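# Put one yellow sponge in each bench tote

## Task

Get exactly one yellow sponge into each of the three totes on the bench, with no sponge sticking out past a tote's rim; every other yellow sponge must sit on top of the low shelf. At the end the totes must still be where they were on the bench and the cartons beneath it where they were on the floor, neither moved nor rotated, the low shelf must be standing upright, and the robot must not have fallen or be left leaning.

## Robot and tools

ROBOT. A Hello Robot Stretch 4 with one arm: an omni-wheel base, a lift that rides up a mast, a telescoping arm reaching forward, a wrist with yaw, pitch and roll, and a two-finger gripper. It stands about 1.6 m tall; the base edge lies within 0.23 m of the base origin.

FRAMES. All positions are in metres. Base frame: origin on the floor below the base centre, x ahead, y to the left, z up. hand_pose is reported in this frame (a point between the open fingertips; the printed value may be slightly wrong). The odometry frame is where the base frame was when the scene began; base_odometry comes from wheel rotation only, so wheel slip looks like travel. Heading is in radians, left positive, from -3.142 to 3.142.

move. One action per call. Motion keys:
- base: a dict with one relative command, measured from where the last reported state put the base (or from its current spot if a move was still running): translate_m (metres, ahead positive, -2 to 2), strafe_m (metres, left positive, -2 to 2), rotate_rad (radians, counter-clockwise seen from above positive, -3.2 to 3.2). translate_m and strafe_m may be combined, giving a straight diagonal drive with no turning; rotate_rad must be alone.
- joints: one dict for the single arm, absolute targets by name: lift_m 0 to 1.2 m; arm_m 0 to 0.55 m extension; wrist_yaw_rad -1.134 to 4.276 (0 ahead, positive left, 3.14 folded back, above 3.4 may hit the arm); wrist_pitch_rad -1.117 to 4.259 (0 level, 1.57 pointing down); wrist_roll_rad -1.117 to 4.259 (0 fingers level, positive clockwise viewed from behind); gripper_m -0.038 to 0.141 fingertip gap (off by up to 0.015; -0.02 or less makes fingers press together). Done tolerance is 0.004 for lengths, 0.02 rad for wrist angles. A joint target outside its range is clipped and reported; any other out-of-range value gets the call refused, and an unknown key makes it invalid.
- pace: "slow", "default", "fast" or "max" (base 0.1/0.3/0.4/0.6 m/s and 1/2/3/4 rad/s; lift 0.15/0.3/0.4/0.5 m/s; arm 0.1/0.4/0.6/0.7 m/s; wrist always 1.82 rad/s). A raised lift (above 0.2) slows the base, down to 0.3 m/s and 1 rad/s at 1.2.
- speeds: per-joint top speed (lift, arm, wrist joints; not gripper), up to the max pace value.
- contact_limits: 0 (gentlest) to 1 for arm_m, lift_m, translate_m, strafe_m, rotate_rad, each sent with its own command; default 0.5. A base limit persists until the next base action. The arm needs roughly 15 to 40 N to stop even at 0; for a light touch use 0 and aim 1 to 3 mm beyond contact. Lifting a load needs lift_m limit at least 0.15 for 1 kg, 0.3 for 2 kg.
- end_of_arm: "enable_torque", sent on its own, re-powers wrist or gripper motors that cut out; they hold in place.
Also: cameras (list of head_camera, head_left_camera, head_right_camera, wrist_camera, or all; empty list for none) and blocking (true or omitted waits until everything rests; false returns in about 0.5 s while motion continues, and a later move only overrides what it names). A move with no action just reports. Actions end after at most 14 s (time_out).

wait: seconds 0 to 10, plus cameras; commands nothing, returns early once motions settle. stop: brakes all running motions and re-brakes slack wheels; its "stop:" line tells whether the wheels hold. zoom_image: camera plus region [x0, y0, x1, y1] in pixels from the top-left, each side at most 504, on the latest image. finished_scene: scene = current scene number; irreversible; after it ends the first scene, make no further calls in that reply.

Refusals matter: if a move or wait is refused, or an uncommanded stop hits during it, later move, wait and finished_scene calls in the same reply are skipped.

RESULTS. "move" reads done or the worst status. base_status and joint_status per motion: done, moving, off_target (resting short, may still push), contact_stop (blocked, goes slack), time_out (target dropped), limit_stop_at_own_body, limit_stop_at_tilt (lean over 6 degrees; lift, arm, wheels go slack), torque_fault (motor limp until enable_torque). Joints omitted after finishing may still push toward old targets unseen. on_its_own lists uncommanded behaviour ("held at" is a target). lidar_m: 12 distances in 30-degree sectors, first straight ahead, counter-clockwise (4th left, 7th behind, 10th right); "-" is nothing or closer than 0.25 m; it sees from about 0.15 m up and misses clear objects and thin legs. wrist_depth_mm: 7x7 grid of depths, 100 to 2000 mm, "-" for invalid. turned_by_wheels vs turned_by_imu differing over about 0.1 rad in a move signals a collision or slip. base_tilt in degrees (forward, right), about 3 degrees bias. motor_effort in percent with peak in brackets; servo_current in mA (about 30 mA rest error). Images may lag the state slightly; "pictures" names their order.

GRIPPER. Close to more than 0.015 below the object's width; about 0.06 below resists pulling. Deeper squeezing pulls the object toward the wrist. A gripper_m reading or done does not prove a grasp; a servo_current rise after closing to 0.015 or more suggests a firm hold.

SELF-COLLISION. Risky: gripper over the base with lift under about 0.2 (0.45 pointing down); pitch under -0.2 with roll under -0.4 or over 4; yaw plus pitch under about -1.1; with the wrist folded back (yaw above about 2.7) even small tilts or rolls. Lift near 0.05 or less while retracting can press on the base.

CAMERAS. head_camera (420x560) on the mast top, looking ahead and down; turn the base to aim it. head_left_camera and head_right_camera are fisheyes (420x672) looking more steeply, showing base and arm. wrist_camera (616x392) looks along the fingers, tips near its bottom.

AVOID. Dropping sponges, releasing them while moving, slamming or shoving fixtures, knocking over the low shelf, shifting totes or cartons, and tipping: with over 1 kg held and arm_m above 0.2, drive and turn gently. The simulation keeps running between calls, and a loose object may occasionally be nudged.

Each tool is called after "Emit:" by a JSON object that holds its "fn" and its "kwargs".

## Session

Emit:
{"fn": "move", "kwargs": {}}

Emit:
{"fn": "zoom_image", "kwargs": {"camera": "head_camera", "region": [0, 150, 420, 560]}}

Scene clock: 0.00 s.
base_odometry: x=+0.000 y=+0.000 heading=+0.000
turned_by_wheels: +0.000
turned_by_imu: +0.000
base_tilt: forward=-0.1 right=+0.8
lidar_m: 2.54 2.34 1.14 1.09 1.15 1.97 1.60 1.68 1.03 0.98 1.07 1.47
base_status: not commanded
joint_positions: lift_m=+0.218 arm_m=+0.001 wrist_yaw_rad=+3.082 wrist_pitch_rad=+0.001 wrist_roll_rad=+0.000 gripper_m=+0.056
joint_status: not commanded
measured_speeds: all 0
motor_effort: lift_m=+20 arm_m=-4 wheel_0=+0 wheel_1=-1 wheel_2=+1
servo_current: wrist_yaw_rad=26 wrist_pitch_rad=33 wrist_roll_rad=39 gripper_m=26
hand_pose: x=-0.1103 y=+0.1043 z=+0.3954 quat_wxyz=(+0.030, -0.001, +0.000, +1.000) (m; base frame)
wrist_depth_mm: 132 134 - - - - - / - 134 235 - - - - / 118 136 225 - - - - / 125 140 1863 - - - - / 1756 - 1756 - - - 1921 / 1499 1397 189 1281 187 1308 1229 / 976 878 976 146 904 878 854
pictures: head_camera, head_left_camera, head_right_camera, wrist_camera
camera_calibration:
wrist_camera: T_world_to_cam=[[0.0658531, 0.997414, -0.0287807, -0.0964934], [0.0147742, -0.0298147, -0.999446, 0.45721], [-0.99772, 0.0653915, -0.0166994, 0.114536], [0, 0, 0, 1]] pos_world=[0.113874, 0.102386, 0.456093]

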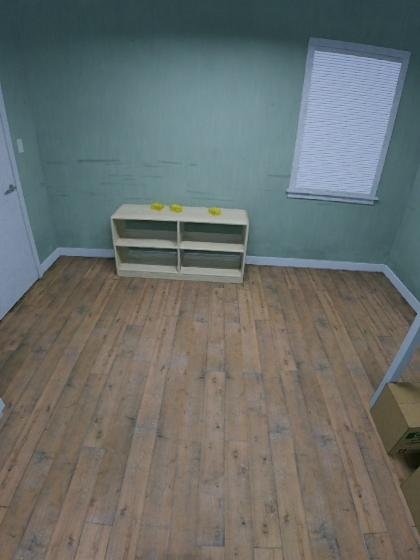

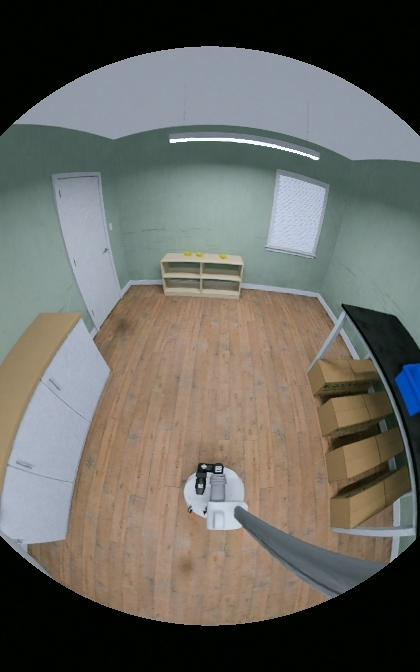

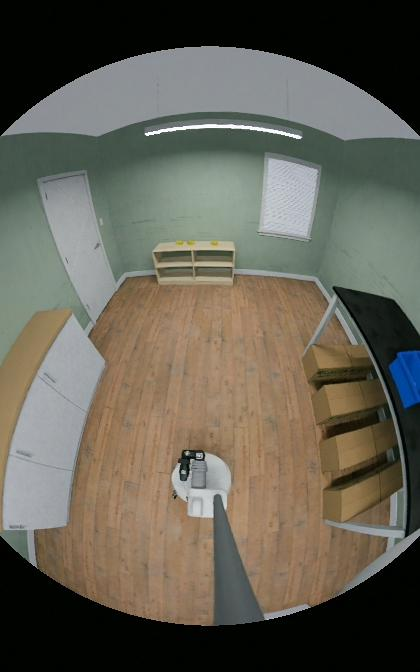

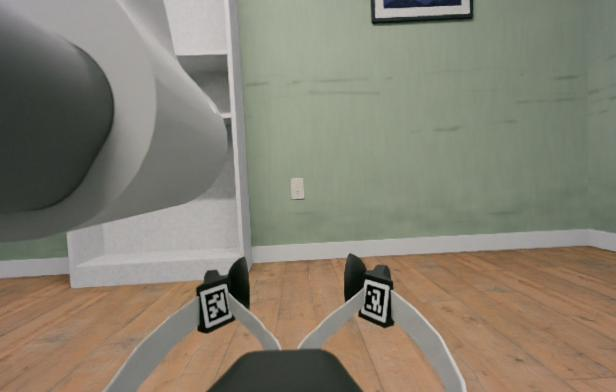

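Scaled by 1.200 from the camera's 420x560 image, which has a finer 1200x1600 frame.

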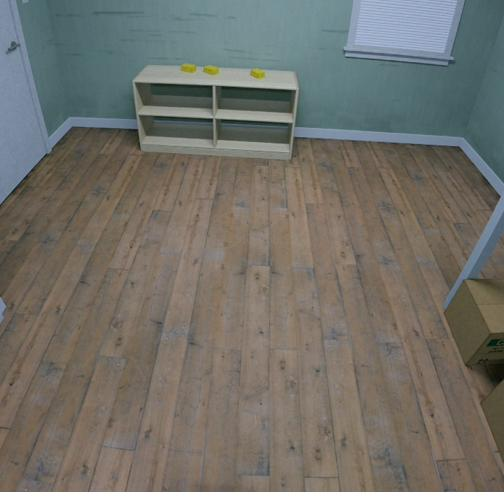

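Emit:
{"fn": "move", "kwargs": {"base": {"rotate_rad": -1.6}, "joints": {"lift_m": 1.2, "wrist_yaw_rad": 0, "wrist_pitch_rad": 1.57, "gripper_m": 0.12}}}

Emit:
{"fn": "zoom_image", "kwargs": {"camera": "head_right_camera", "region": [130, 200, 310, 380]}}

Emit:
{"fn": "zoom_image", "kwargs": {"camera": "head_camera", "region": [0, 100, 420, 560]}}

Scene clock: 12.43 s.
move: done
base_odometry: x=+0.000 y=+0.000 heading=-1.599
turned_by_wheels: -1.599
turned_by_imu: -1.577
base_tilt: forward=-0.2 right=+0.9
lidar_m: 0.99 1.04 1.45 2.55 2.37 1.13 1.09 1.17 1.96 1.61 1.67 1.05
base_status: done
joint_positions: lift_m=+1.200 arm_m=+0.001 wrist_yaw_rad=+0.002 wrist_pitch_rad=+1.567 wrist_roll_rad=+0.000 gripper_m=+0.120
joint_status: all done
measured_speeds: all 0
motor_effort: lift_m=+22(26) arm_m=-4(5) wheel_0=+4(10) wheel_1=+2(10) wheel_2=+1(10)
servo_current: wrist_yaw_rad=33(104) wrist_pitch_rad=33(117) wrist_roll_rad=39(59) gripper_m=26(104)
hand_pose: x=+0.1737 y=-0.0874 z=+1.0896 quat_wxyz=(+0.709, -0.001, +0.706, +0.001) (m; base frame)
wrist_depth_mm: 1308 1308 1308 1308 1336 1308 1308 / 1336 1336 1308 1336 1308 1336 1336 / 1336 1336 1336 1336 1336 1336 1281 / 1308 1336 1366 1308 1366 1336 1336 / 1336 1336 1366 1336 1336 1336 1366 / 1336 1308 195 931 194 1366 1366 / 1397 1366 1336 149 1366 1366 1366
pictures: head_camera, head_left_camera, head_right_camera, wrist_camera
camera_calibration:
wrist_camera: T_world_to_cam=[[-0.0266033, -0.999624, 0.00656979, -0.101086], [-0.999582, 0.0266753, 0.0111148, 0.221132], [-0.0112859, -0.00627136, -0.999917, 1.31578], [0, 0, 0, 1]] pos_world=[0.2332, -0.0986953, 1.31388]

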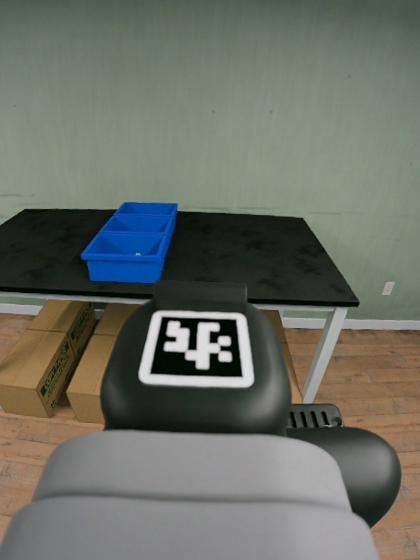

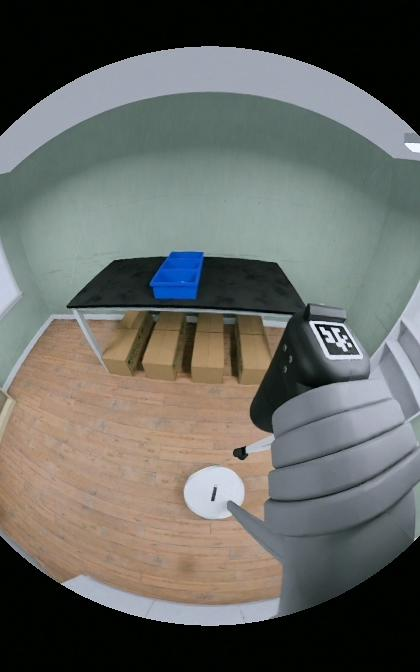

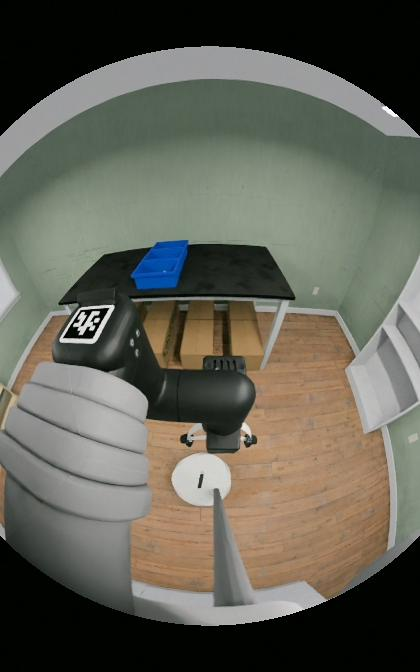

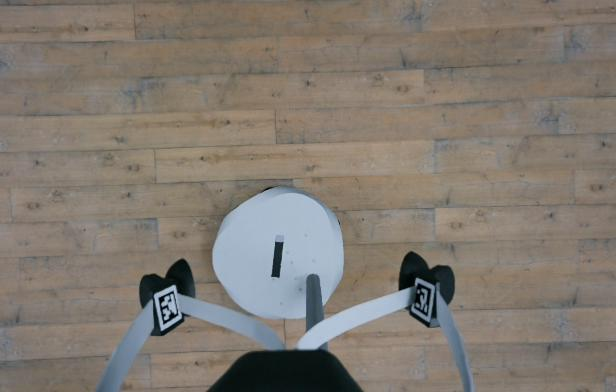

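Scaled by 2.800 from the camera's 420x672 image, which has a finer 600x960 frame.

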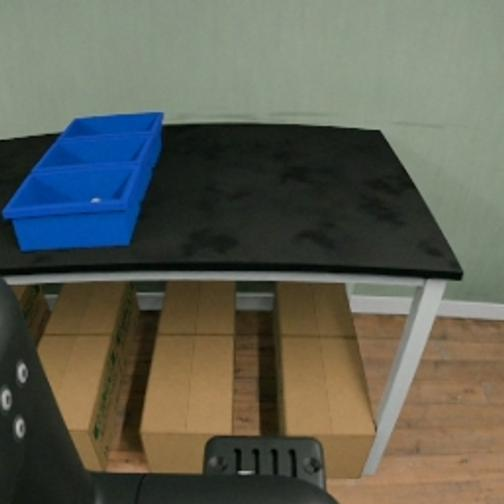

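Scaled by 1.096 from the camera's 420x560 image, which has a finer 1200x1600 frame.

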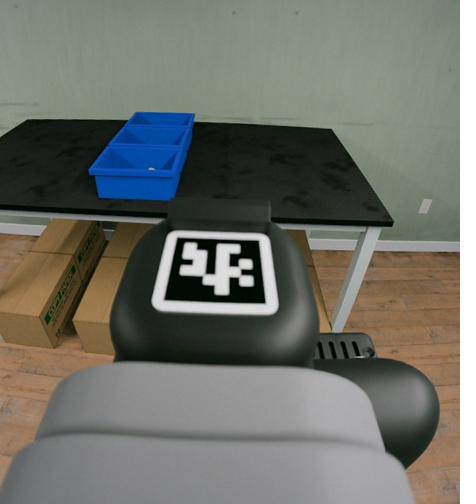

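Emit:
{"fn": "move", "kwargs": {"base": {"translate_m": 0.67, "strafe_m": 0.40}, "joints": {"arm_m": 0.4, "wrist_pitch_rad": 1.3}}}

Scene clock: 24.73 s.
move: done
base_odometry: x=+0.380 y=-0.681 heading=-1.600
turned_by_wheels: +0.000
turned_by_imu: +0.001
base_tilt: forward=-0.2 right=+0.9
lidar_m: 0.32 0.36 0.47 2.17 2.22 1.82 1.76 1.85 2.40 2.00 0.50 0.35
base_status: done
joint_positions: lift_m=+1.200 arm_m=+0.400 wrist_yaw_rad=+0.002 wrist_pitch_rad=+1.304 wrist_roll_rad=+0.000 gripper_m=+0.120
joint_status: all done
measured_speeds: all 0
motor_effort: lift_m=+22(23) arm_m=+5(8) wheel_0=-4(9) wheel_1=+2(10) wheel_2=-1(12)
servo_current: wrist_yaw_rad=33(39) wrist_pitch_rad=46(104) wrist_roll_rad=46(59) gripper_m=46(72)
hand_pose: x=+0.6470 y=-0.0873 z=+1.0998 quat_wxyz=(+0.795, -0.001, +0.607, +0.001) (m; base frame)
wrist_depth_mm: 480 469 473 473 473 466 469 / 459 452 324 329 330 449 452 / 442 379 433 433 433 430 436 / 430 345 421 421 421 418 424 / 415 347 410 410 407 407 413 / 399 282 282 283 191 394 394 / 387 278 277 - - 322 384
pictures: head_camera, head_left_camera, head_right_camera, wrist_camera
camera_calibration:
wrist_camera: T_world_to_cam=[[-0.0276669, -0.999617, -0.00114488, -0.0791554], [-0.968176, 0.0270817, -0.248802, 0.959645], [0.248737, -0.00577514, -0.968554, 1.1287], [0, 0, 0, 1]] pos_world=[0.646166, -0.0985955, 1.33187]

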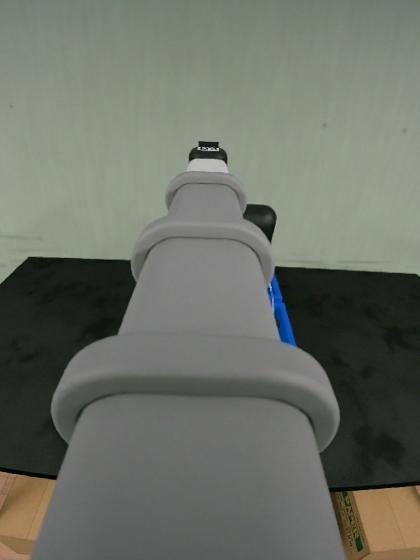

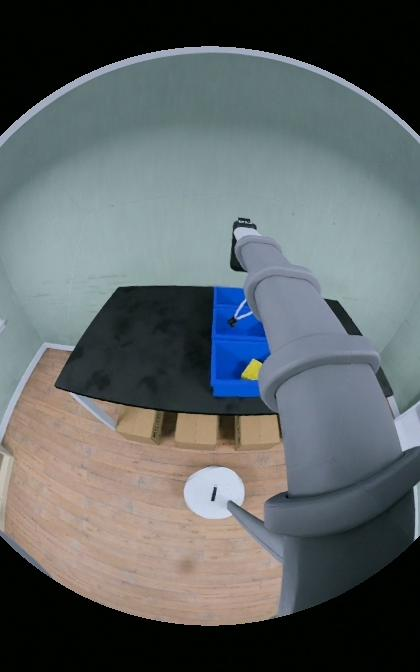

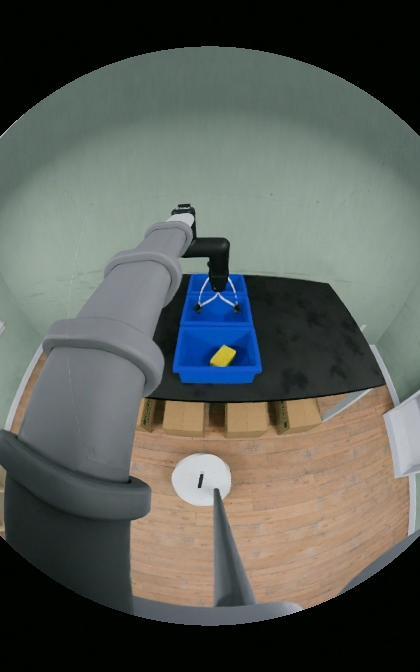

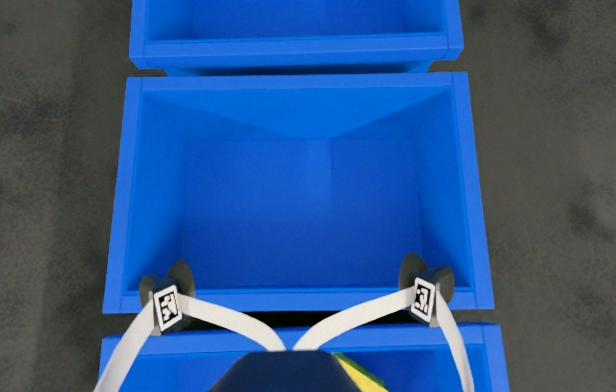

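Emit:
{"fn": "move", "kwargs": {"joints": {"wrist_pitch_rad": 1.0, "arm_m": 0.5}, "cameras": ["wrist_camera", "head_right_camera"]}}

Emit:
{"fn": "zoom_image", "kwargs": {"camera": "head_right_camera", "region": [160, 260, 280, 390]}}

Scene clock: 30.87 s.
move: done
base_odometry: x=+0.380 y=-0.681 heading=-1.600
turned_by_wheels: +0.000
turned_by_imu: +0.000
base_tilt: forward=-0.1 right=+1.0
lidar_m: 0.32 0.35 0.48 2.17 2.21 1.82 1.76 1.86 2.39 2.00 0.48 0.34
base_status: not commanded
joint_positions: lift_m=+1.200 arm_m=+0.500 wrist_yaw_rad=+0.002 wrist_pitch_rad=+1.006 wrist_roll_rad=+0.000 gripper_m=+0.120
joint_status: all done
measured_speeds: all 0
motor_effort: lift_m=+22(22) arm_m=+5(8) wheel_0=-4(4) wheel_1=+2(2) wheel_2=-1(2)
servo_current: wrist_yaw_rad=26(39) wrist_pitch_rad=33(104) wrist_roll_rad=46(52) gripper_m=39(72)
hand_pose: x=+0.8254 y=-0.0871 z=+1.1345 quat_wxyz=(+0.876, +0.000, +0.482, +0.001) (m; base frame)
wrist_depth_mm: - - - - - - - / 609 615 609 609 603 597 591 / 564 559 424 415 - 549 539 / 512 500 484 496 500 496 496 / 477 459 462 466 459 449 455 / 439 310 195 306 192 424 424 / 407 306 387 - 389 334 397
pictures: head_right_camera, wrist_camera
camera_calibration:
wrist_camera: T_world_to_cam=[[-0.0260193, -0.999614, -0.00976348, -0.0656376], [-0.852156, 0.0272852, -0.522576, 1.35586], [0.522641, -0.00527703, -0.852537, 0.760172], [0, 0, 0, 1]] pos_world=[0.756398, -0.0985956, 1.35597]

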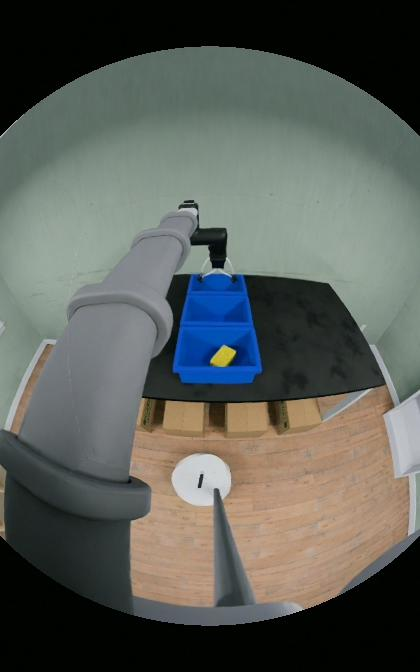

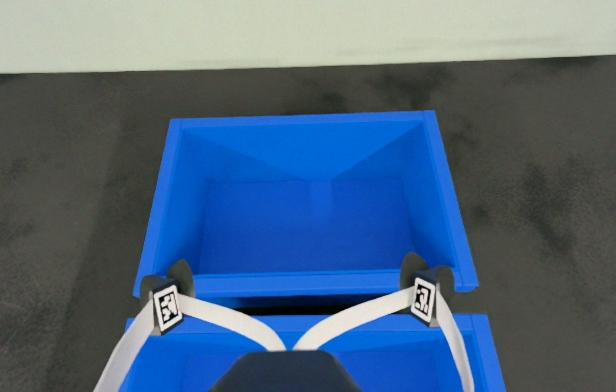

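Scaled by 3.877 from the camera's 420x672 image, which has a finer 600x960 frame.

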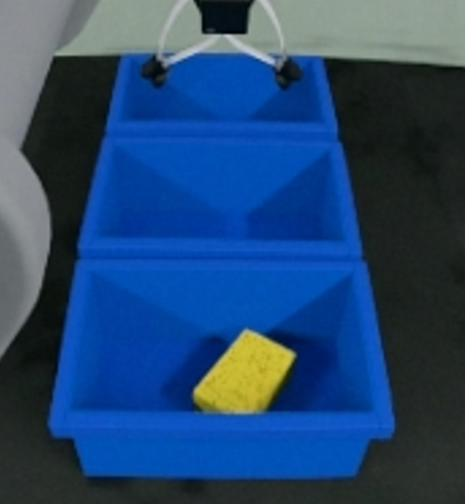

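Emit:
{"fn": "move", "kwargs": {"base": {"translate_m": -0.5}, "joints": {"arm_m": 0.1, "wrist_pitch_rad": 1.57}, "cameras": []}}

Emit:
{"fn": "move", "kwargs": {"base": {"rotate_rad": 1.57}, "joints": {"lift_m": 0.9}, "cameras": []}}

Emit:
{"fn": "move", "kwargs": {"base": {"translate_m": 1.74, "strafe_m": 0.63}, "joints": {"arm_m": 0.3}}}

Scene clock: 67.63 s.
move: done
base_odometry: x=+0.395 y=-0.181 heading=-1.600
turned_by_wheels: +0.000
turned_by_imu: +0.000
base_tilt: forward=-0.1 right=+0.9
lidar_m: 0.81 0.88 2.54 2.13 2.26 1.28 1.25 1.33 2.40 2.00 1.20 0.87
base_status: done
joint_positions: lift_m=+1.200 arm_m=+0.100 wrist_yaw_rad=+0.002 wrist_pitch_rad=+1.567 wrist_roll_rad=+0.000 gripper_m=+0.120
joint_status: all done
measured_speeds: all 0
motor_effort: lift_m=+22(22) arm_m=-5(9) wheel_0=-3(10) wheel_1=-1(9) wheel_2=+0(13)
servo_current: wrist_yaw_rad=33(39) wrist_pitch_rad=33(130) wrist_roll_rad=52(59) gripper_m=65(85)
hand_pose: x=+0.2723 y=-0.0874 z=+1.0896 quat_wxyz=(+0.709, -0.001, +0.706, +0.001) (m; base frame)
wrist_depth_mm: 1281 1308 1255 1308 1336 1308 1308 / 1336 1308 1308 1308 1336 1308 1336 / 1336 1336 1308 1336 1308 1336 1336 / 1308 1336 1336 1336 1336 1336 1366 / 1336 1336 1336 1397 1366 1308 1366 / 1366 1336 187 1138 193 1366 1366 / 1366 1336 1366 - 1366 1366 1336
pictures: none
No camera images: "cameras" was empty.

Scene clock: 70.50 s.
move: done
base_odometry: x=+0.395 y=-0.182 heading=-0.031
turned_by_wheels: +1.569
turned_by_imu: +1.547
base_tilt: forward=-0.2 right=+0.9
lidar_m: 2.13 2.25 1.32 1.23 1.32 2.38 2.00 1.20 0.87 0.83 0.87 2.48
base_status: done
joint_positions: lift_m=+0.900 arm_m=+0.100 wrist_yaw_rad=+0.002 wrist_pitch_rad=+1.567 wrist_roll_rad=+0.000 gripper_m=+0.120
joint_status: all done
measured_speeds: all 0
motor_effort: lift_m=+16(21) arm_m=-5(6) wheel_0=-5(10) wheel_1=-1(8) wheel_2=-3(9)
servo_current: wrist_yaw_rad=33(39) wrist_pitch_rad=39(46) wrist_roll_rad=52(59) gripper_m=33(72)
hand_pose: x=+0.2723 y=-0.0874 z=+0.7901 quat_wxyz=(+0.709, -0.001, +0.706, +0.001) (m; base frame)
wrist_depth_mm: 1008 1008 1008 991 1008 1008 1008 / 1008 1025 1042 1008 1025 991 1025 / 1008 1008 1025 1025 1025 1025 1025 / 1025 1025 1008 1025 1042 1025 1042 / 1025 1025 1008 1025 1025 1025 1042 / 1042 1060 180 - 193 1042 1042 / 1042 1042 842 - 1060 1060 1042
pictures: none
No camera images: "cameras" was empty.

Scene clock: 78.07 s.
move: done
base_odometry: x=+2.153 y=+0.395 heading=-0.030
turned_by_wheels: +0.000
turned_by_imu: +0.003
base_tilt: forward=-0.2 right=+0.9
lidar_m: 0.42 0.44 0.63 1.18 1.28 1.32 2.63 2.10 1.71 2.39 0.60 0.45
base_status: done
joint_positions: lift_m=+0.900 arm_m=+0.300 wrist_yaw_rad=+0.002 wrist_pitch_rad=+1.567 wrist_roll_rad=+0.000 gripper_m=+0.120
joint_status: all done
measured_speeds: all 0
motor_effort: lift_m=+17(17) arm_m=+5(9) wheel_0=+4(10) wheel_1=+1(10) wheel_2=-1(12)
servo_current: wrist_yaw_rad=26(39) wrist_pitch_rad=33(46) wrist_roll_rad=26(59) gripper_m=39(78)
hand_pose: x=+0.4721 y=-0.0874 z=+0.7900 quat_wxyz=(+0.708, -0.001, +0.706, +0.001) (m; base frame)
wrist_depth_mm: 397 351 394 349 394 394 399 / 397 397 399 359 397 397 399 / 402 399 399 397 397 402 399 / 404 402 404 402 402 402 402 / 407 404 404 407 402 404 407 / 1042 1025 199 1042 193 1025 1025 / 1025 1042 904 - 1042 1042 1042
pictures: head_camera, head_left_camera, head_right_camera, wrist_camera
camera_calibration:
wrist_camera: T_world_to_cam=[[-0.0271014, -0.999611, 0.00658549, -0.0909295], [-0.999567, 0.0271747, 0.0113142, 0.522574], [-0.0114887, -0.00627601, -0.999914, 1.01968], [0, 0, 0, 1]] pos_world=[0.531598, -0.0986955, 1.01428]

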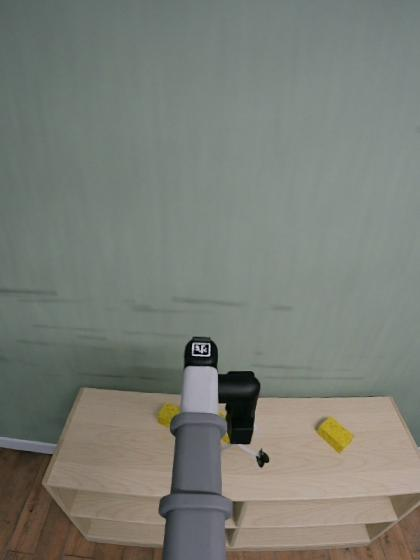

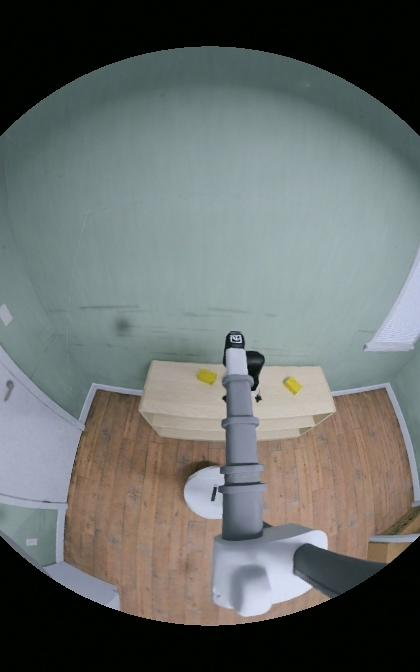

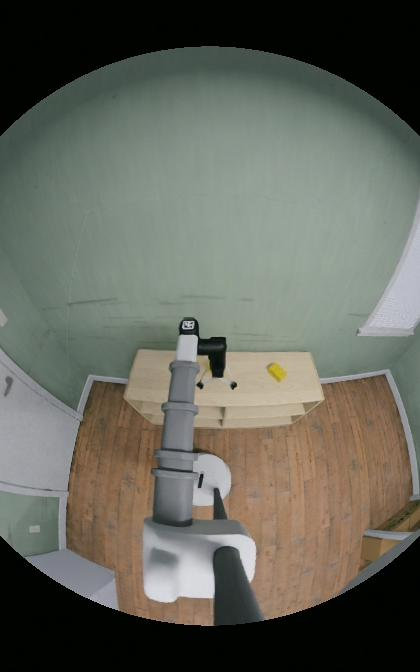

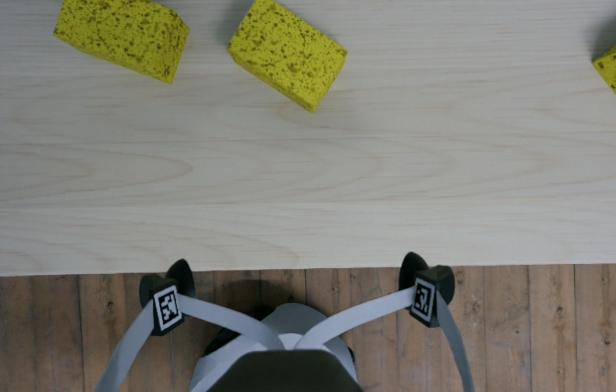

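Emit:
{"fn": "move", "kwargs": {"base": {"strafe_m": 0.012}, "joints": {"arm_m": 0.495, "wrist_roll_rad": -1.05, "lift_m": 0.82}, "cameras": ["wrist_camera"]}}

Scene clock: 92.47 s.
move: done
base_odometry: x=+2.153 y=+0.407 heading=-0.030
turned_by_wheels: +0.000
turned_by_imu: +0.000
base_tilt: forward=-0.1 right=+0.9
lidar_m: 0.42 0.45 0.60 1.17 1.24 1.31 2.56 2.11 1.74 2.38 0.60 0.45
base_status: done
joint_positions: lift_m=+0.820 arm_m=+0.495 wrist_yaw_rad=+0.002 wrist_pitch_rad=+1.567 wrist_roll_rad=-1.048 gripper_m=+0.120
joint_status: all done
measured_speeds: all 0
motor_effort: lift_m=+16(18) arm_m=+5(8) wheel_0=-3(9) wheel_1=+2(10) wheel_2=+0(1)
servo_current: wrist_yaw_rad=26(39) wrist_pitch_rad=26(46) wrist_roll_rad=46(130) gripper_m=52(65)
hand_pose: x=+0.6670 y=-0.0874 z=+0.7101 quat_wxyz=(+0.613, -0.355, +0.611, +0.354) (m; base frame)
wrist_depth_mm: 317 320 273 320 283 199 159 / 319 320 274 319 322 224 172 / 320 320 276 324 322 263 197 / 322 320 322 324 322 317 224 / 322 324 324 278 324 324 256 / 324 324 278 279 213 325 306 / 325 324 327 - 327 327 336
pictures: wrist_camera
camera_calibration:
wrist_camera: T_world_to_cam=[[0.852494, -0.522641, 0.00999247, -0.632529], [-0.522734, -0.852395, 0.0131325, 0.322066], [0.00165392, -0.0164188, -0.999864, 0.932322], [0, 0, 0, 1]] pos_world=[0.70604, -0.0407505, 0.934286]

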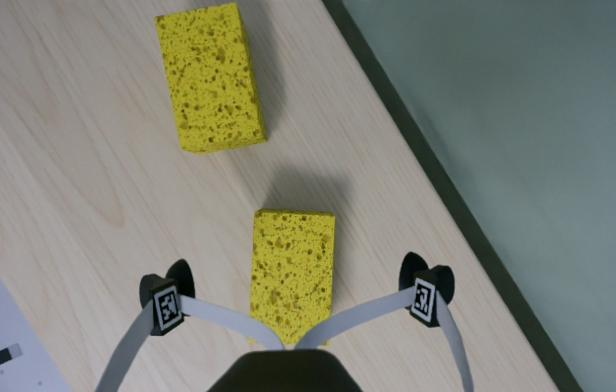

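Emit:
{"fn": "move", "kwargs": {"joints": {"lift_m": 0.748}, "cameras": []}}

Emit:
{"fn": "move", "kwargs": {"joints": {"gripper_m": 0.005}, "cameras": ["wrist_camera"]}}

Emit:
{"fn": "move", "kwargs": {"joints": {"lift_m": 0.95}, "cameras": ["wrist_camera"]}}

Emit:
{"fn": "move", "kwargs": {"base": {"translate_m": -0.5}, "joints": {"arm_m": 0.1, "wrist_roll_rad": 0, "lift_m": 1.1}, "cameras": []}}

Scene clock: 100.27 s.
move: done
base_odometry: x=+2.153 y=+0.407 heading=-0.030
turned_by_wheels: +0.000
turned_by_imu: +0.000
base_tilt: forward=-0.2 right=+0.9
lidar_m: 0.42 0.45 0.61 1.19 1.27 1.32 2.59 2.10 1.73 2.39 0.62 0.44
base_status: not commanded
joint_positions: lift_m=+0.748 arm_m=+0.495 wrist_yaw_rad=+0.002 wrist_pitch_rad=+1.567 wrist_roll_rad=-1.048 gripper_m=+0.120
joint_status: all done
measured_speeds: all 0
motor_effort: lift_m=+16(18) arm_m=+5(6) wheel_0=-3(3) wheel_1=+2(2) wheel_2=+0(0)
servo_current: wrist_yaw_rad=33(39) wrist_pitch_rad=33(39) wrist_roll_rad=39(52) gripper_m=52(59)
hand_pose: x=+0.6671 y=-0.0874 z=+0.6381 quat_wxyz=(+0.613, -0.355, +0.611, +0.354) (m; base frame)
wrist_depth_mm: 248 203 202 247 253 200 158 / 249 204 203 248 249 226 172 / 248 249 249 250 248 256 198 / 249 249 251 250 250 255 225 / 250 250 251 206 250 252 259 / 250 251 206 206 212 251 279 / 252 252 252 - 252 253 253
pictures: none
No camera images: "cameras" was empty.

Scene clock: 102.27 s.
move: done
base_odometry: x=+2.153 y=+0.407 heading=-0.030
turned_by_wheels: +0.000
turned_by_imu: +0.000
base_tilt: forward=-0.2 right=+0.8
lidar_m: 0.42 0.45 0.64 1.18 1.28 1.31 2.56 2.11 1.73 2.40 0.61 0.44
base_status: not commanded
joint_positions: lift_m=+0.748 arm_m=+0.495 wrist_yaw_rad=+0.002 wrist_pitch_rad=+1.567 wrist_roll_rad=-1.048 gripper_m=+0.006
joint_status: all done
measured_speeds: all 0
motor_effort: lift_m=+16(16) arm_m=+5(6) wheel_0=-3(3) wheel_1=+2(2) wheel_2=+0(0)
servo_current: wrist_yaw_rad=33(39) wrist_pitch_rad=26(39) wrist_roll_rad=26(59) gripper_m=98(208)
hand_pose: x=+0.6671 y=-0.0874 z=+0.6381 quat_wxyz=(+0.613, -0.355, +0.611, +0.354) (m; base frame)
wrist_depth_mm: 247 202 202 246 249 200 162 / 249 247 203 248 248 229 181 / 249 248 248 248 248 254 201 / 250 250 251 249 249 250 229 / 251 250 251 188 250 251 262 / 253 252 189 189 179 250 273 / 253 253 253 190 252 252 252
pictures: wrist_camera
camera_calibration:
wrist_camera: T_world_to_cam=[[0.852494, -0.522641, 0.00999247, -0.63181], [-0.522734, -0.852395, 0.0131325, 0.323012], [0.00165392, -0.0164188, -0.999864, 0.860332], [0, 0, 0, 1]] pos_world=[0.70604, -0.0407505, 0.862286]

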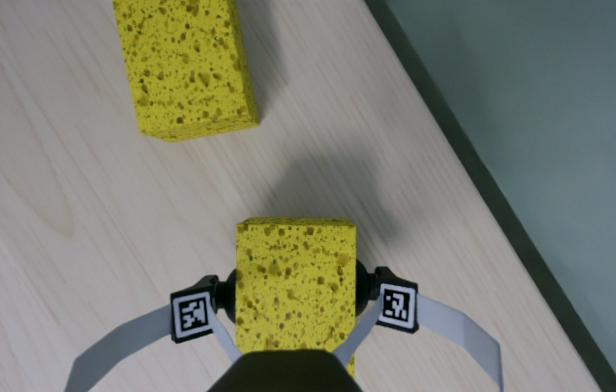

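Scene clock: 104.20 s.
move: done
base_odometry: x=+2.153 y=+0.407 heading=-0.030
turned_by_wheels: +0.000
turned_by_imu: +0.000
base_tilt: forward=-0.1 right=+0.8
lidar_m: 0.42 0.43 0.63 1.17 1.27 1.32 2.57 2.11 1.73 2.40 0.60 0.43
base_status: not commanded
joint_positions: lift_m=+0.950 arm_m=+0.495 wrist_yaw_rad=+0.002 wrist_pitch_rad=+1.567 wrist_roll_rad=-1.048 gripper_m=+0.006
joint_status: all done
measured_speeds: all 0
motor_effort: lift_m=+23(26) arm_m=+6(6) wheel_0=-3(3) wheel_1=+2(2) wheel_2=+0(0)
servo_current: wrist_yaw_rad=33(39) wrist_pitch_rad=33(46) wrist_roll_rad=39(52) gripper_m=65(111)
hand_pose: x=+0.6671 y=-0.0874 z=+0.8396 quat_wxyz=(+0.613, -0.355, +0.611, +0.354) (m; base frame)
wrist_depth_mm: 449 449 445 449 294 201 161 / 452 455 449 452 362 230 181 / 452 455 452 449 455 270 200 / 1098 452 455 452 455 324 230 / 1078 455 452 187 455 415 266 / - 459 189 189 180 427 319 / - 160 459 189 459 455 364
pictures: wrist_camera
camera_calibration:
wrist_camera: T_world_to_cam=[[0.852494, -0.522641, 0.00999247, -0.633823], [-0.522734, -0.852395, 0.0131325, 0.320366], [0.00165392, -0.0164188, -0.999864, 1.0618], [0, 0, 0, 1]] pos_world=[0.70604, -0.0407505, 1.06379]

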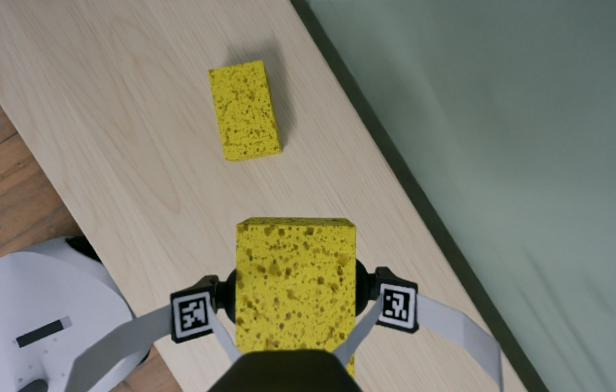

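Scene clock: 107.37 s.
move: done
base_odometry: x=+1.654 y=+0.422 heading=-0.031
turned_by_wheels: +0.000
turned_by_imu: +0.000
base_tilt: forward=-0.2 right=+0.8
lidar_m: 0.91 0.95 1.26 1.20 0.92 0.91 3.29 2.14 1.54 1.63 1.85 0.96
base_status: done
joint_positions: lift_m=+1.100 arm_m=+0.100 wrist_yaw_rad=+0.002 wrist_pitch_rad=+1.567 wrist_roll_rad=-0.002 gripper_m=+0.006
joint_status: all done
measured_speeds: all 0
motor_effort: lift_m=+22(26) arm_m=-5(9) wheel_0=-3(10) wheel_1=-1(9) wheel_2=+1(13)
servo_current: wrist_yaw_rad=39(39) wrist_pitch_rad=26(46) wrist_roll_rad=46(130) gripper_m=78(117)
hand_pose: x=+0.2723 y=-0.0874 z=+0.9896 quat_wxyz=(+0.708, -0.001, +0.706, +0.001) (m; base frame)
wrist_depth_mm: 1205 1229 1205 1205 1205 1205 1205 / 1205 1229 1205 1229 1229 1205 1205 / 1229 1229 1229 1229 1205 1229 1205 / 1229 1229 1229 1229 1205 1205 1229 / 1229 1229 1229 187 1255 1229 1255 / 1255 1229 189 189 179 1205 1255 / 1255 1255 1255 189 1255 1281 1255
pictures: none
No camera images: "cameras" was empty.

Emit:
{"fn": "move", "kwargs": {"base": {"rotate_rad": -1.57}, "joints": {"lift_m": 1.2}, "cameras": []}}

Emit:
{"fn": "move", "kwargs": {"base": {"translate_m": 1.055, "strafe_m": -1.243}, "joints": {"arm_m": 0.4, "wrist_pitch_rad": 0.91}, "cameras": ["head_left_camera","head_right_camera"]}}

Scene clock: 118.10 s.
move: done
base_odometry: x=+1.654 y=+0.422 heading=-1.600
turned_by_wheels: -1.569
turned_by_imu: -1.547
base_tilt: forward=-0.2 right=+0.9
lidar_m: 1.68 1.81 0.96 0.91 0.96 1.26 1.22 0.91 0.92 3.30 2.07 1.52
base_status: done
joint_positions: lift_m=+1.200 arm_m=+0.100 wrist_yaw_rad=+0.002 wrist_pitch_rad=+1.567 wrist_roll_rad=-0.002 gripper_m=+0.006
joint_status: all done
measured_speeds: all 0
motor_effort: lift_m=+22(25) arm_m=-5(6) wheel_0=+4(11) wheel_1=+2(9) wheel_2=+3(9)
servo_current: wrist_yaw_rad=26(39) wrist_pitch_rad=33(39) wrist_roll_rad=65(65) gripper_m=104(137)
hand_pose: x=+0.2723 y=-0.0874 z=+1.0896 quat_wxyz=(+0.708, -0.001, +0.706, +0.001) (m; base frame)
wrist_depth_mm: 1308 1281 1308 1308 1281 1308 1336 / 1308 1336 1308 1308 1336 1336 1281 / 1336 1366 1366 1308 1336 1336 1336 / 1308 1308 1308 1308 1366 1336 1308 / 1336 1336 1366 187 1336 1308 1336 / 1308 1308 189 189 180 1336 1366 / 1366 1366 1336 190 1366 1366 1366
pictures: none
No camera images: "cameras" was empty.

Scene clock: 125.00 s.
move: done
base_odometry: x=+0.380 y=-0.596 heading=-1.600
turned_by_wheels: +0.000
turned_by_imu: -0.003
base_tilt: forward=-0.2 right=+0.8
lidar_m: 0.40 0.42 0.59 2.16 2.22 1.75 1.70 1.80 2.41 2.01 0.58 0.42
base_status: done
joint_positions: lift_m=+1.200 arm_m=+0.400 wrist_yaw_rad=+0.002 wrist_pitch_rad=+0.916 wrist_roll_rad=-0.002 gripper_m=+0.006
joint_status: all done
measured_speeds: all 0
motor_effort: lift_m=+22(22) arm_m=+5(9) wheel_0=+2(14) wheel_1=-2(8) wheel_2=-3(10)
servo_current: wrist_yaw_rad=33(39) wrist_pitch_rad=33(137) wrist_roll_rad=46(59) gripper_m=85(130)
hand_pose: x=+0.7466 y=-0.0871 z=+1.1493 quat_wxyz=(+0.897, -0.001, +0.442, +0.001) (m; base frame)
wrist_depth_mm: - - - - - - 732 / 707 699 699 - 691 676 668 / 627 615 574 585 597 597 591 / 559 549 399 392 394 539 535 / 504 488 394 188 442 480 484 / 455 442 189 190 179 442 442 / 418 294 392 189 410 287 404
pictures: head_left_camera, head_right_camera

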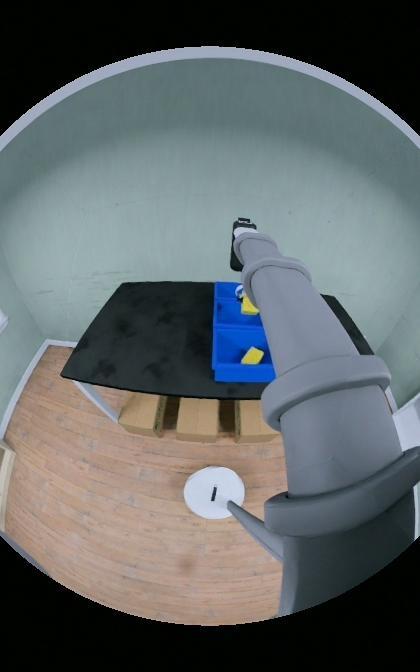

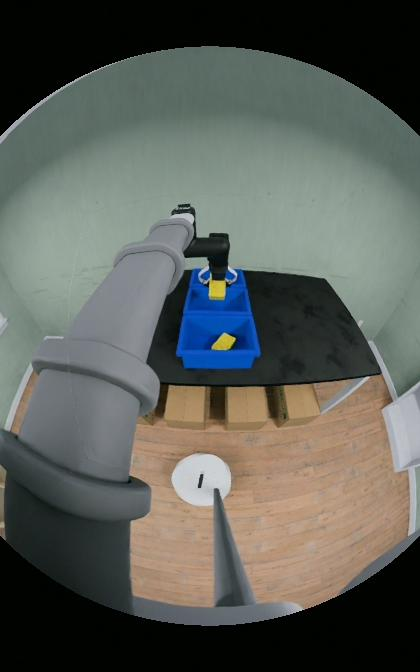

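Emit:
{"fn": "move", "kwargs": {"base": {"translate_m": 0.125}, "joints": {"arm_m": 0.55}, "contact_limits": {"translate_m": 0.1}}}

Scene clock: 132.43 s.
move: done
base_odometry: x=+0.377 y=-0.721 heading=-1.600
turned_by_wheels: +0.000
turned_by_imu: +0.000
base_tilt: forward=-0.1 right=+0.8
lidar_m: 0.27 0.29 0.42 2.16 2.24 1.89 1.82 1.89 2.09 2.00 0.40 0.30
base_status: done
joint_positions: lift_m=+1.200 arm_m=+0.550 wrist_yaw_rad=+0.002 wrist_pitch_rad=+0.916 wrist_roll_rad=-0.002 gripper_m=+0.006
joint_status: all done
measured_speeds: all 0
motor_effort: lift_m=+22(22) arm_m=+5(9) wheel_0=+1(8) wheel_1=+0(9) wheel_2=-2(12)
servo_current: wrist_yaw_rad=39(39) wrist_pitch_rad=39(52) wrist_roll_rad=46(59) gripper_m=78(117)
contact_limits: translate_m 0.1
hand_pose: x=+0.8966 y=-0.0871 z=+1.1493 quat_wxyz=(+0.897, -0.001, +0.442, +0.001) (m; base frame)
wrist_depth_mm: 430 433 433 436 436 442 436 / 496 500 500 488 504 508 508 / - - - 580 585 585 569 / 554 544 544 544 539 535 535 / 508 496 366 188 399 480 480 / 459 442 189 189 179 442 436 / 421 319 399 190 404 141 407
pictures: head_camera, head_left_camera, head_right_camera, wrist_camera
camera_calibration:
wrist_camera: T_world_to_cam=[[-0.0236671, -0.999659, -0.0110533, -0.0642643], [-0.801955, 0.0255857, -0.596836, 1.46445], [0.596916, -0.00526116, -0.802287, 0.611348], [0, 0, 0, 1]] pos_world=[0.807977, -0.0984949, 1.3638]

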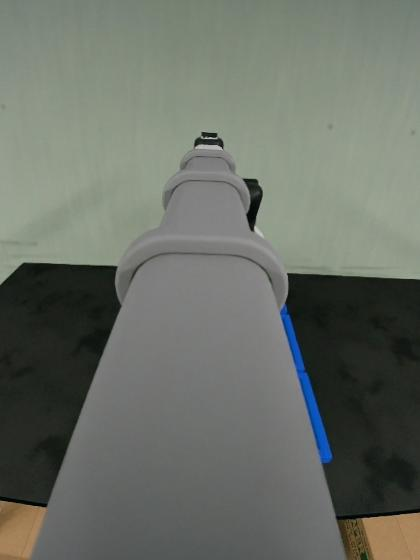

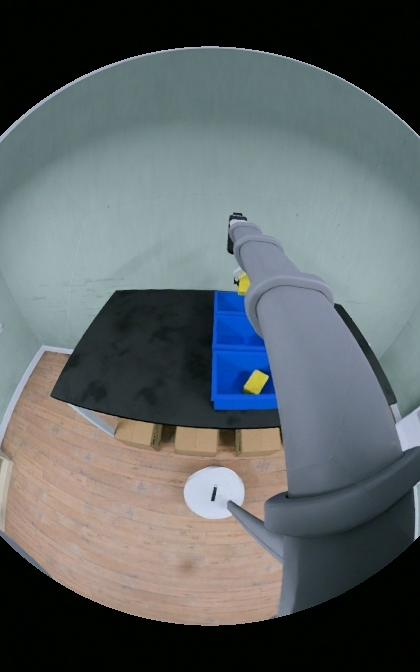

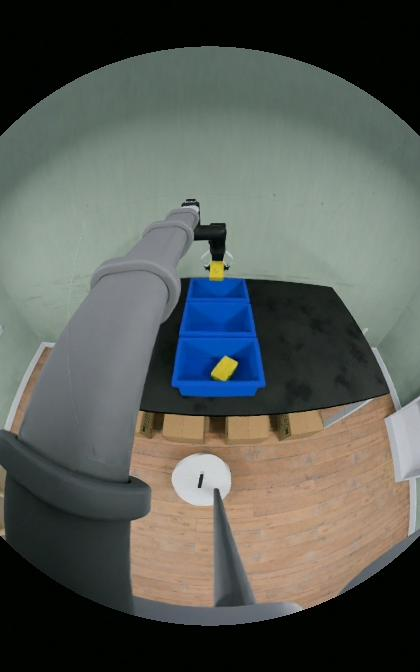

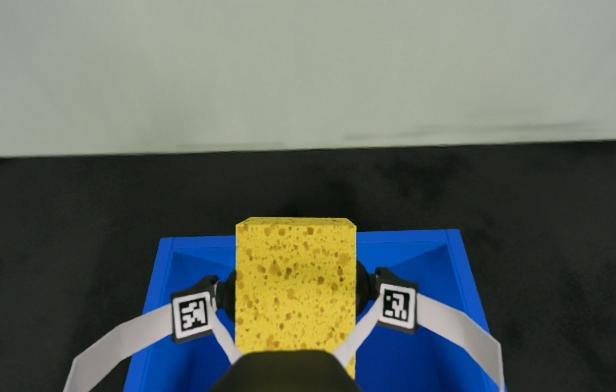

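Emit:
{"fn": "move", "kwargs": {"joints": {"lift_m": 1.03}, "pace": "slow", "contact_limits": {"lift_m": 0.1}, "cameras": ["wrist_camera","head_right_camera"]}}

Scene clock: 141.23 s.
move: done
base_odometry: x=+0.377 y=-0.721 heading=-1.600
turned_by_wheels: +0.000
turned_by_imu: +0.000
base_tilt: forward=-0.1 right=+0.9
lidar_m: 0.27 0.28 0.39 2.17 2.22 1.89 1.82 1.90 2.08 2.01 0.41 0.30
base_status: not commanded
joint_positions: lift_m=+1.030 arm_m=+0.550 wrist_yaw_rad=+0.002 wrist_pitch_rad=+0.916 wrist_roll_rad=-0.002 gripper_m=+0.006
joint_status: all done
measured_speeds: all 0
motor_effort: lift_m=+16(19) arm_m=+5(6) wheel_0=+1(2) wheel_1=+0(1) wheel_2=-2(2)
servo_current: wrist_yaw_rad=33(39) wrist_pitch_rad=39(46) wrist_roll_rad=46(59) gripper_m=91(124)
contact_limits: lift_m 0.1; translate_m 0.1
hand_pose: x=+0.8966 y=-0.0871 z=+0.9798 quat_wxyz=(+0.897, -0.001, +0.442, +0.001) (m; base frame)
wrist_depth_mm: 433 427 430 433 433 439 439 / 439 433 433 424 430 424 415 / 375 235 239 234 235 236 214 / 210 263 283 273 287 266 204 / 190 281 296 188 298 279 206 / 188 259 188 188 179 249 207 / 187 242 249 189 250 241 200
pictures: head_right_camera, wrist_camera
camera_calibration:
wrist_camera: T_world_to_cam=[[-0.0236671, -0.999659, -0.0110533, -0.0661389], [-0.801955, 0.0255857, -0.596836, 1.36322], [0.596916, -0.00526116, -0.802287, 0.47528], [0, 0, 0, 1]] pos_world=[0.807977, -0.0984949, 1.1942]

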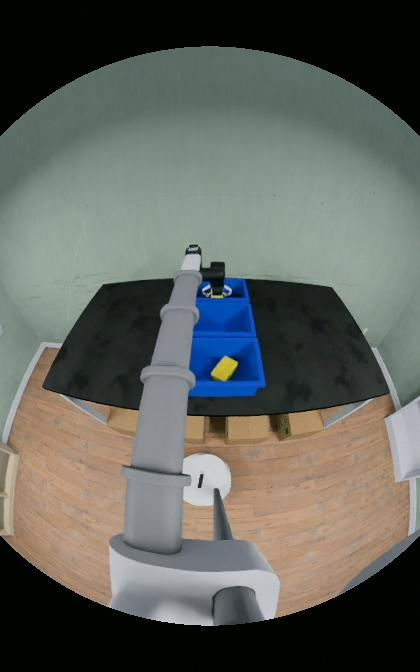

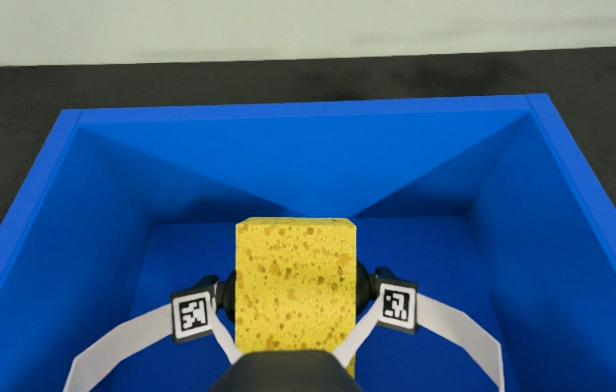

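Emit:
{"fn": "move", "kwargs": {"joints": {"gripper_m": 0.1}, "cameras": []}}

Emit:
{"fn": "move", "kwargs": {"joints": {"lift_m": 1.2}, "cameras": ["wrist_camera","head_right_camera"]}}

Scene clock: 147.07 s.
move: done
base_odometry: x=+0.377 y=-0.721 heading=-1.600
turned_by_wheels: +0.000
turned_by_imu: +0.000
base_tilt: forward=-0.2 right=+0.8
lidar_m: 0.27 0.28 0.42 2.18 2.23 1.89 1.83 1.90 2.09 2.00 0.42 0.30
base_status: not commanded
joint_positions: lift_m=+1.030 arm_m=+0.550 wrist_yaw_rad=+0.002 wrist_pitch_rad=+0.916 wrist_roll_rad=-0.002 gripper_m=+0.100
joint_status: all done
measured_speeds: all 0
motor_effort: lift_m=+16(16) arm_m=+5(6) wheel_0=+2(2) wheel_1=+0(0) wheel_2=-2(2)
servo_current: wrist_yaw_rad=33(39) wrist_pitch_rad=39(52) wrist_roll_rad=46(52) gripper_m=33(85)
contact_limits: lift_m 0.1; translate_m 0.1
hand_pose: x=+0.8966 y=-0.0871 z=+0.9798 quat_wxyz=(+0.897, -0.001, +0.442, +0.001) (m; base frame)
wrist_depth_mm: 436 430 436 433 439 439 439 / 436 433 433 427 427 424 415 / 375 235 240 234 236 236 215 / 209 262 283 273 290 266 203 / 190 279 301 251 296 282 205 / 189 245 198 228 191 265 208 / 187 230 253 - 253 240 200
pictures: none
No camera images: "cameras" was empty.

Scene clock: 148.87 s.
move: done
base_odometry: x=+0.377 y=-0.721 heading=-1.600
turned_by_wheels: +0.000
turned_by_imu: +0.000
base_tilt: forward=-0.1 right=+0.9
lidar_m: 0.27 0.30 0.40 2.18 2.24 1.89 1.82 1.91 2.09 2.01 0.42 0.30
base_status: not commanded
joint_positions: lift_m=+1.200 arm_m=+0.550 wrist_yaw_rad=+0.002 wrist_pitch_rad=+0.916 wrist_roll_rad=-0.002 gripper_m=+0.100
joint_status: all done
measured_speeds: all 0
motor_effort: lift_m=+23(26) arm_m=+5(6) wheel_0=+1(2) wheel_1=+0(1) wheel_2=-2(2)
servo_current: wrist_yaw_rad=33(39) wrist_pitch_rad=39(46) wrist_roll_rad=39(52) gripper_m=52(78)
contact_limits: translate_m 0.1
hand_pose: x=+0.8966 y=-0.0871 z=+1.1493 quat_wxyz=(+0.897, -0.001, +0.442, +0.001) (m; base frame)
wrist_depth_mm: 433 433 436 433 436 439 442 / 500 496 504 492 500 504 504 / - - - 580 585 580 564 / 559 549 544 539 539 530 535 / 500 500 387 410 394 484 480 / 455 445 196 399 190 436 442 / 421 297 410 - 415 407 407
pictures: head_right_camera, wrist_camera
camera_calibration:
wrist_camera: T_world_to_cam=[[-0.0236671, -0.999659, -0.0110533, -0.0642654], [-0.801955, 0.0255857, -0.596836, 1.46439], [0.596916, -0.00526116, -0.802287, 0.611267], [0, 0, 0, 1]] pos_world=[0.807977, -0.0984949, 1.3637]

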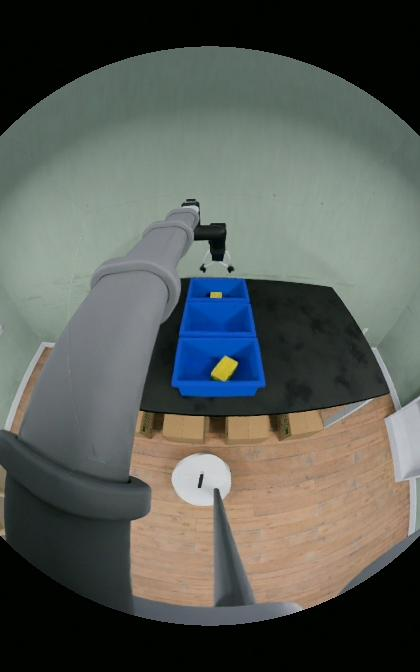

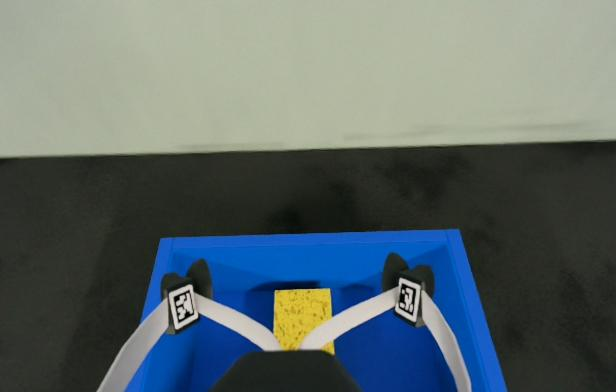

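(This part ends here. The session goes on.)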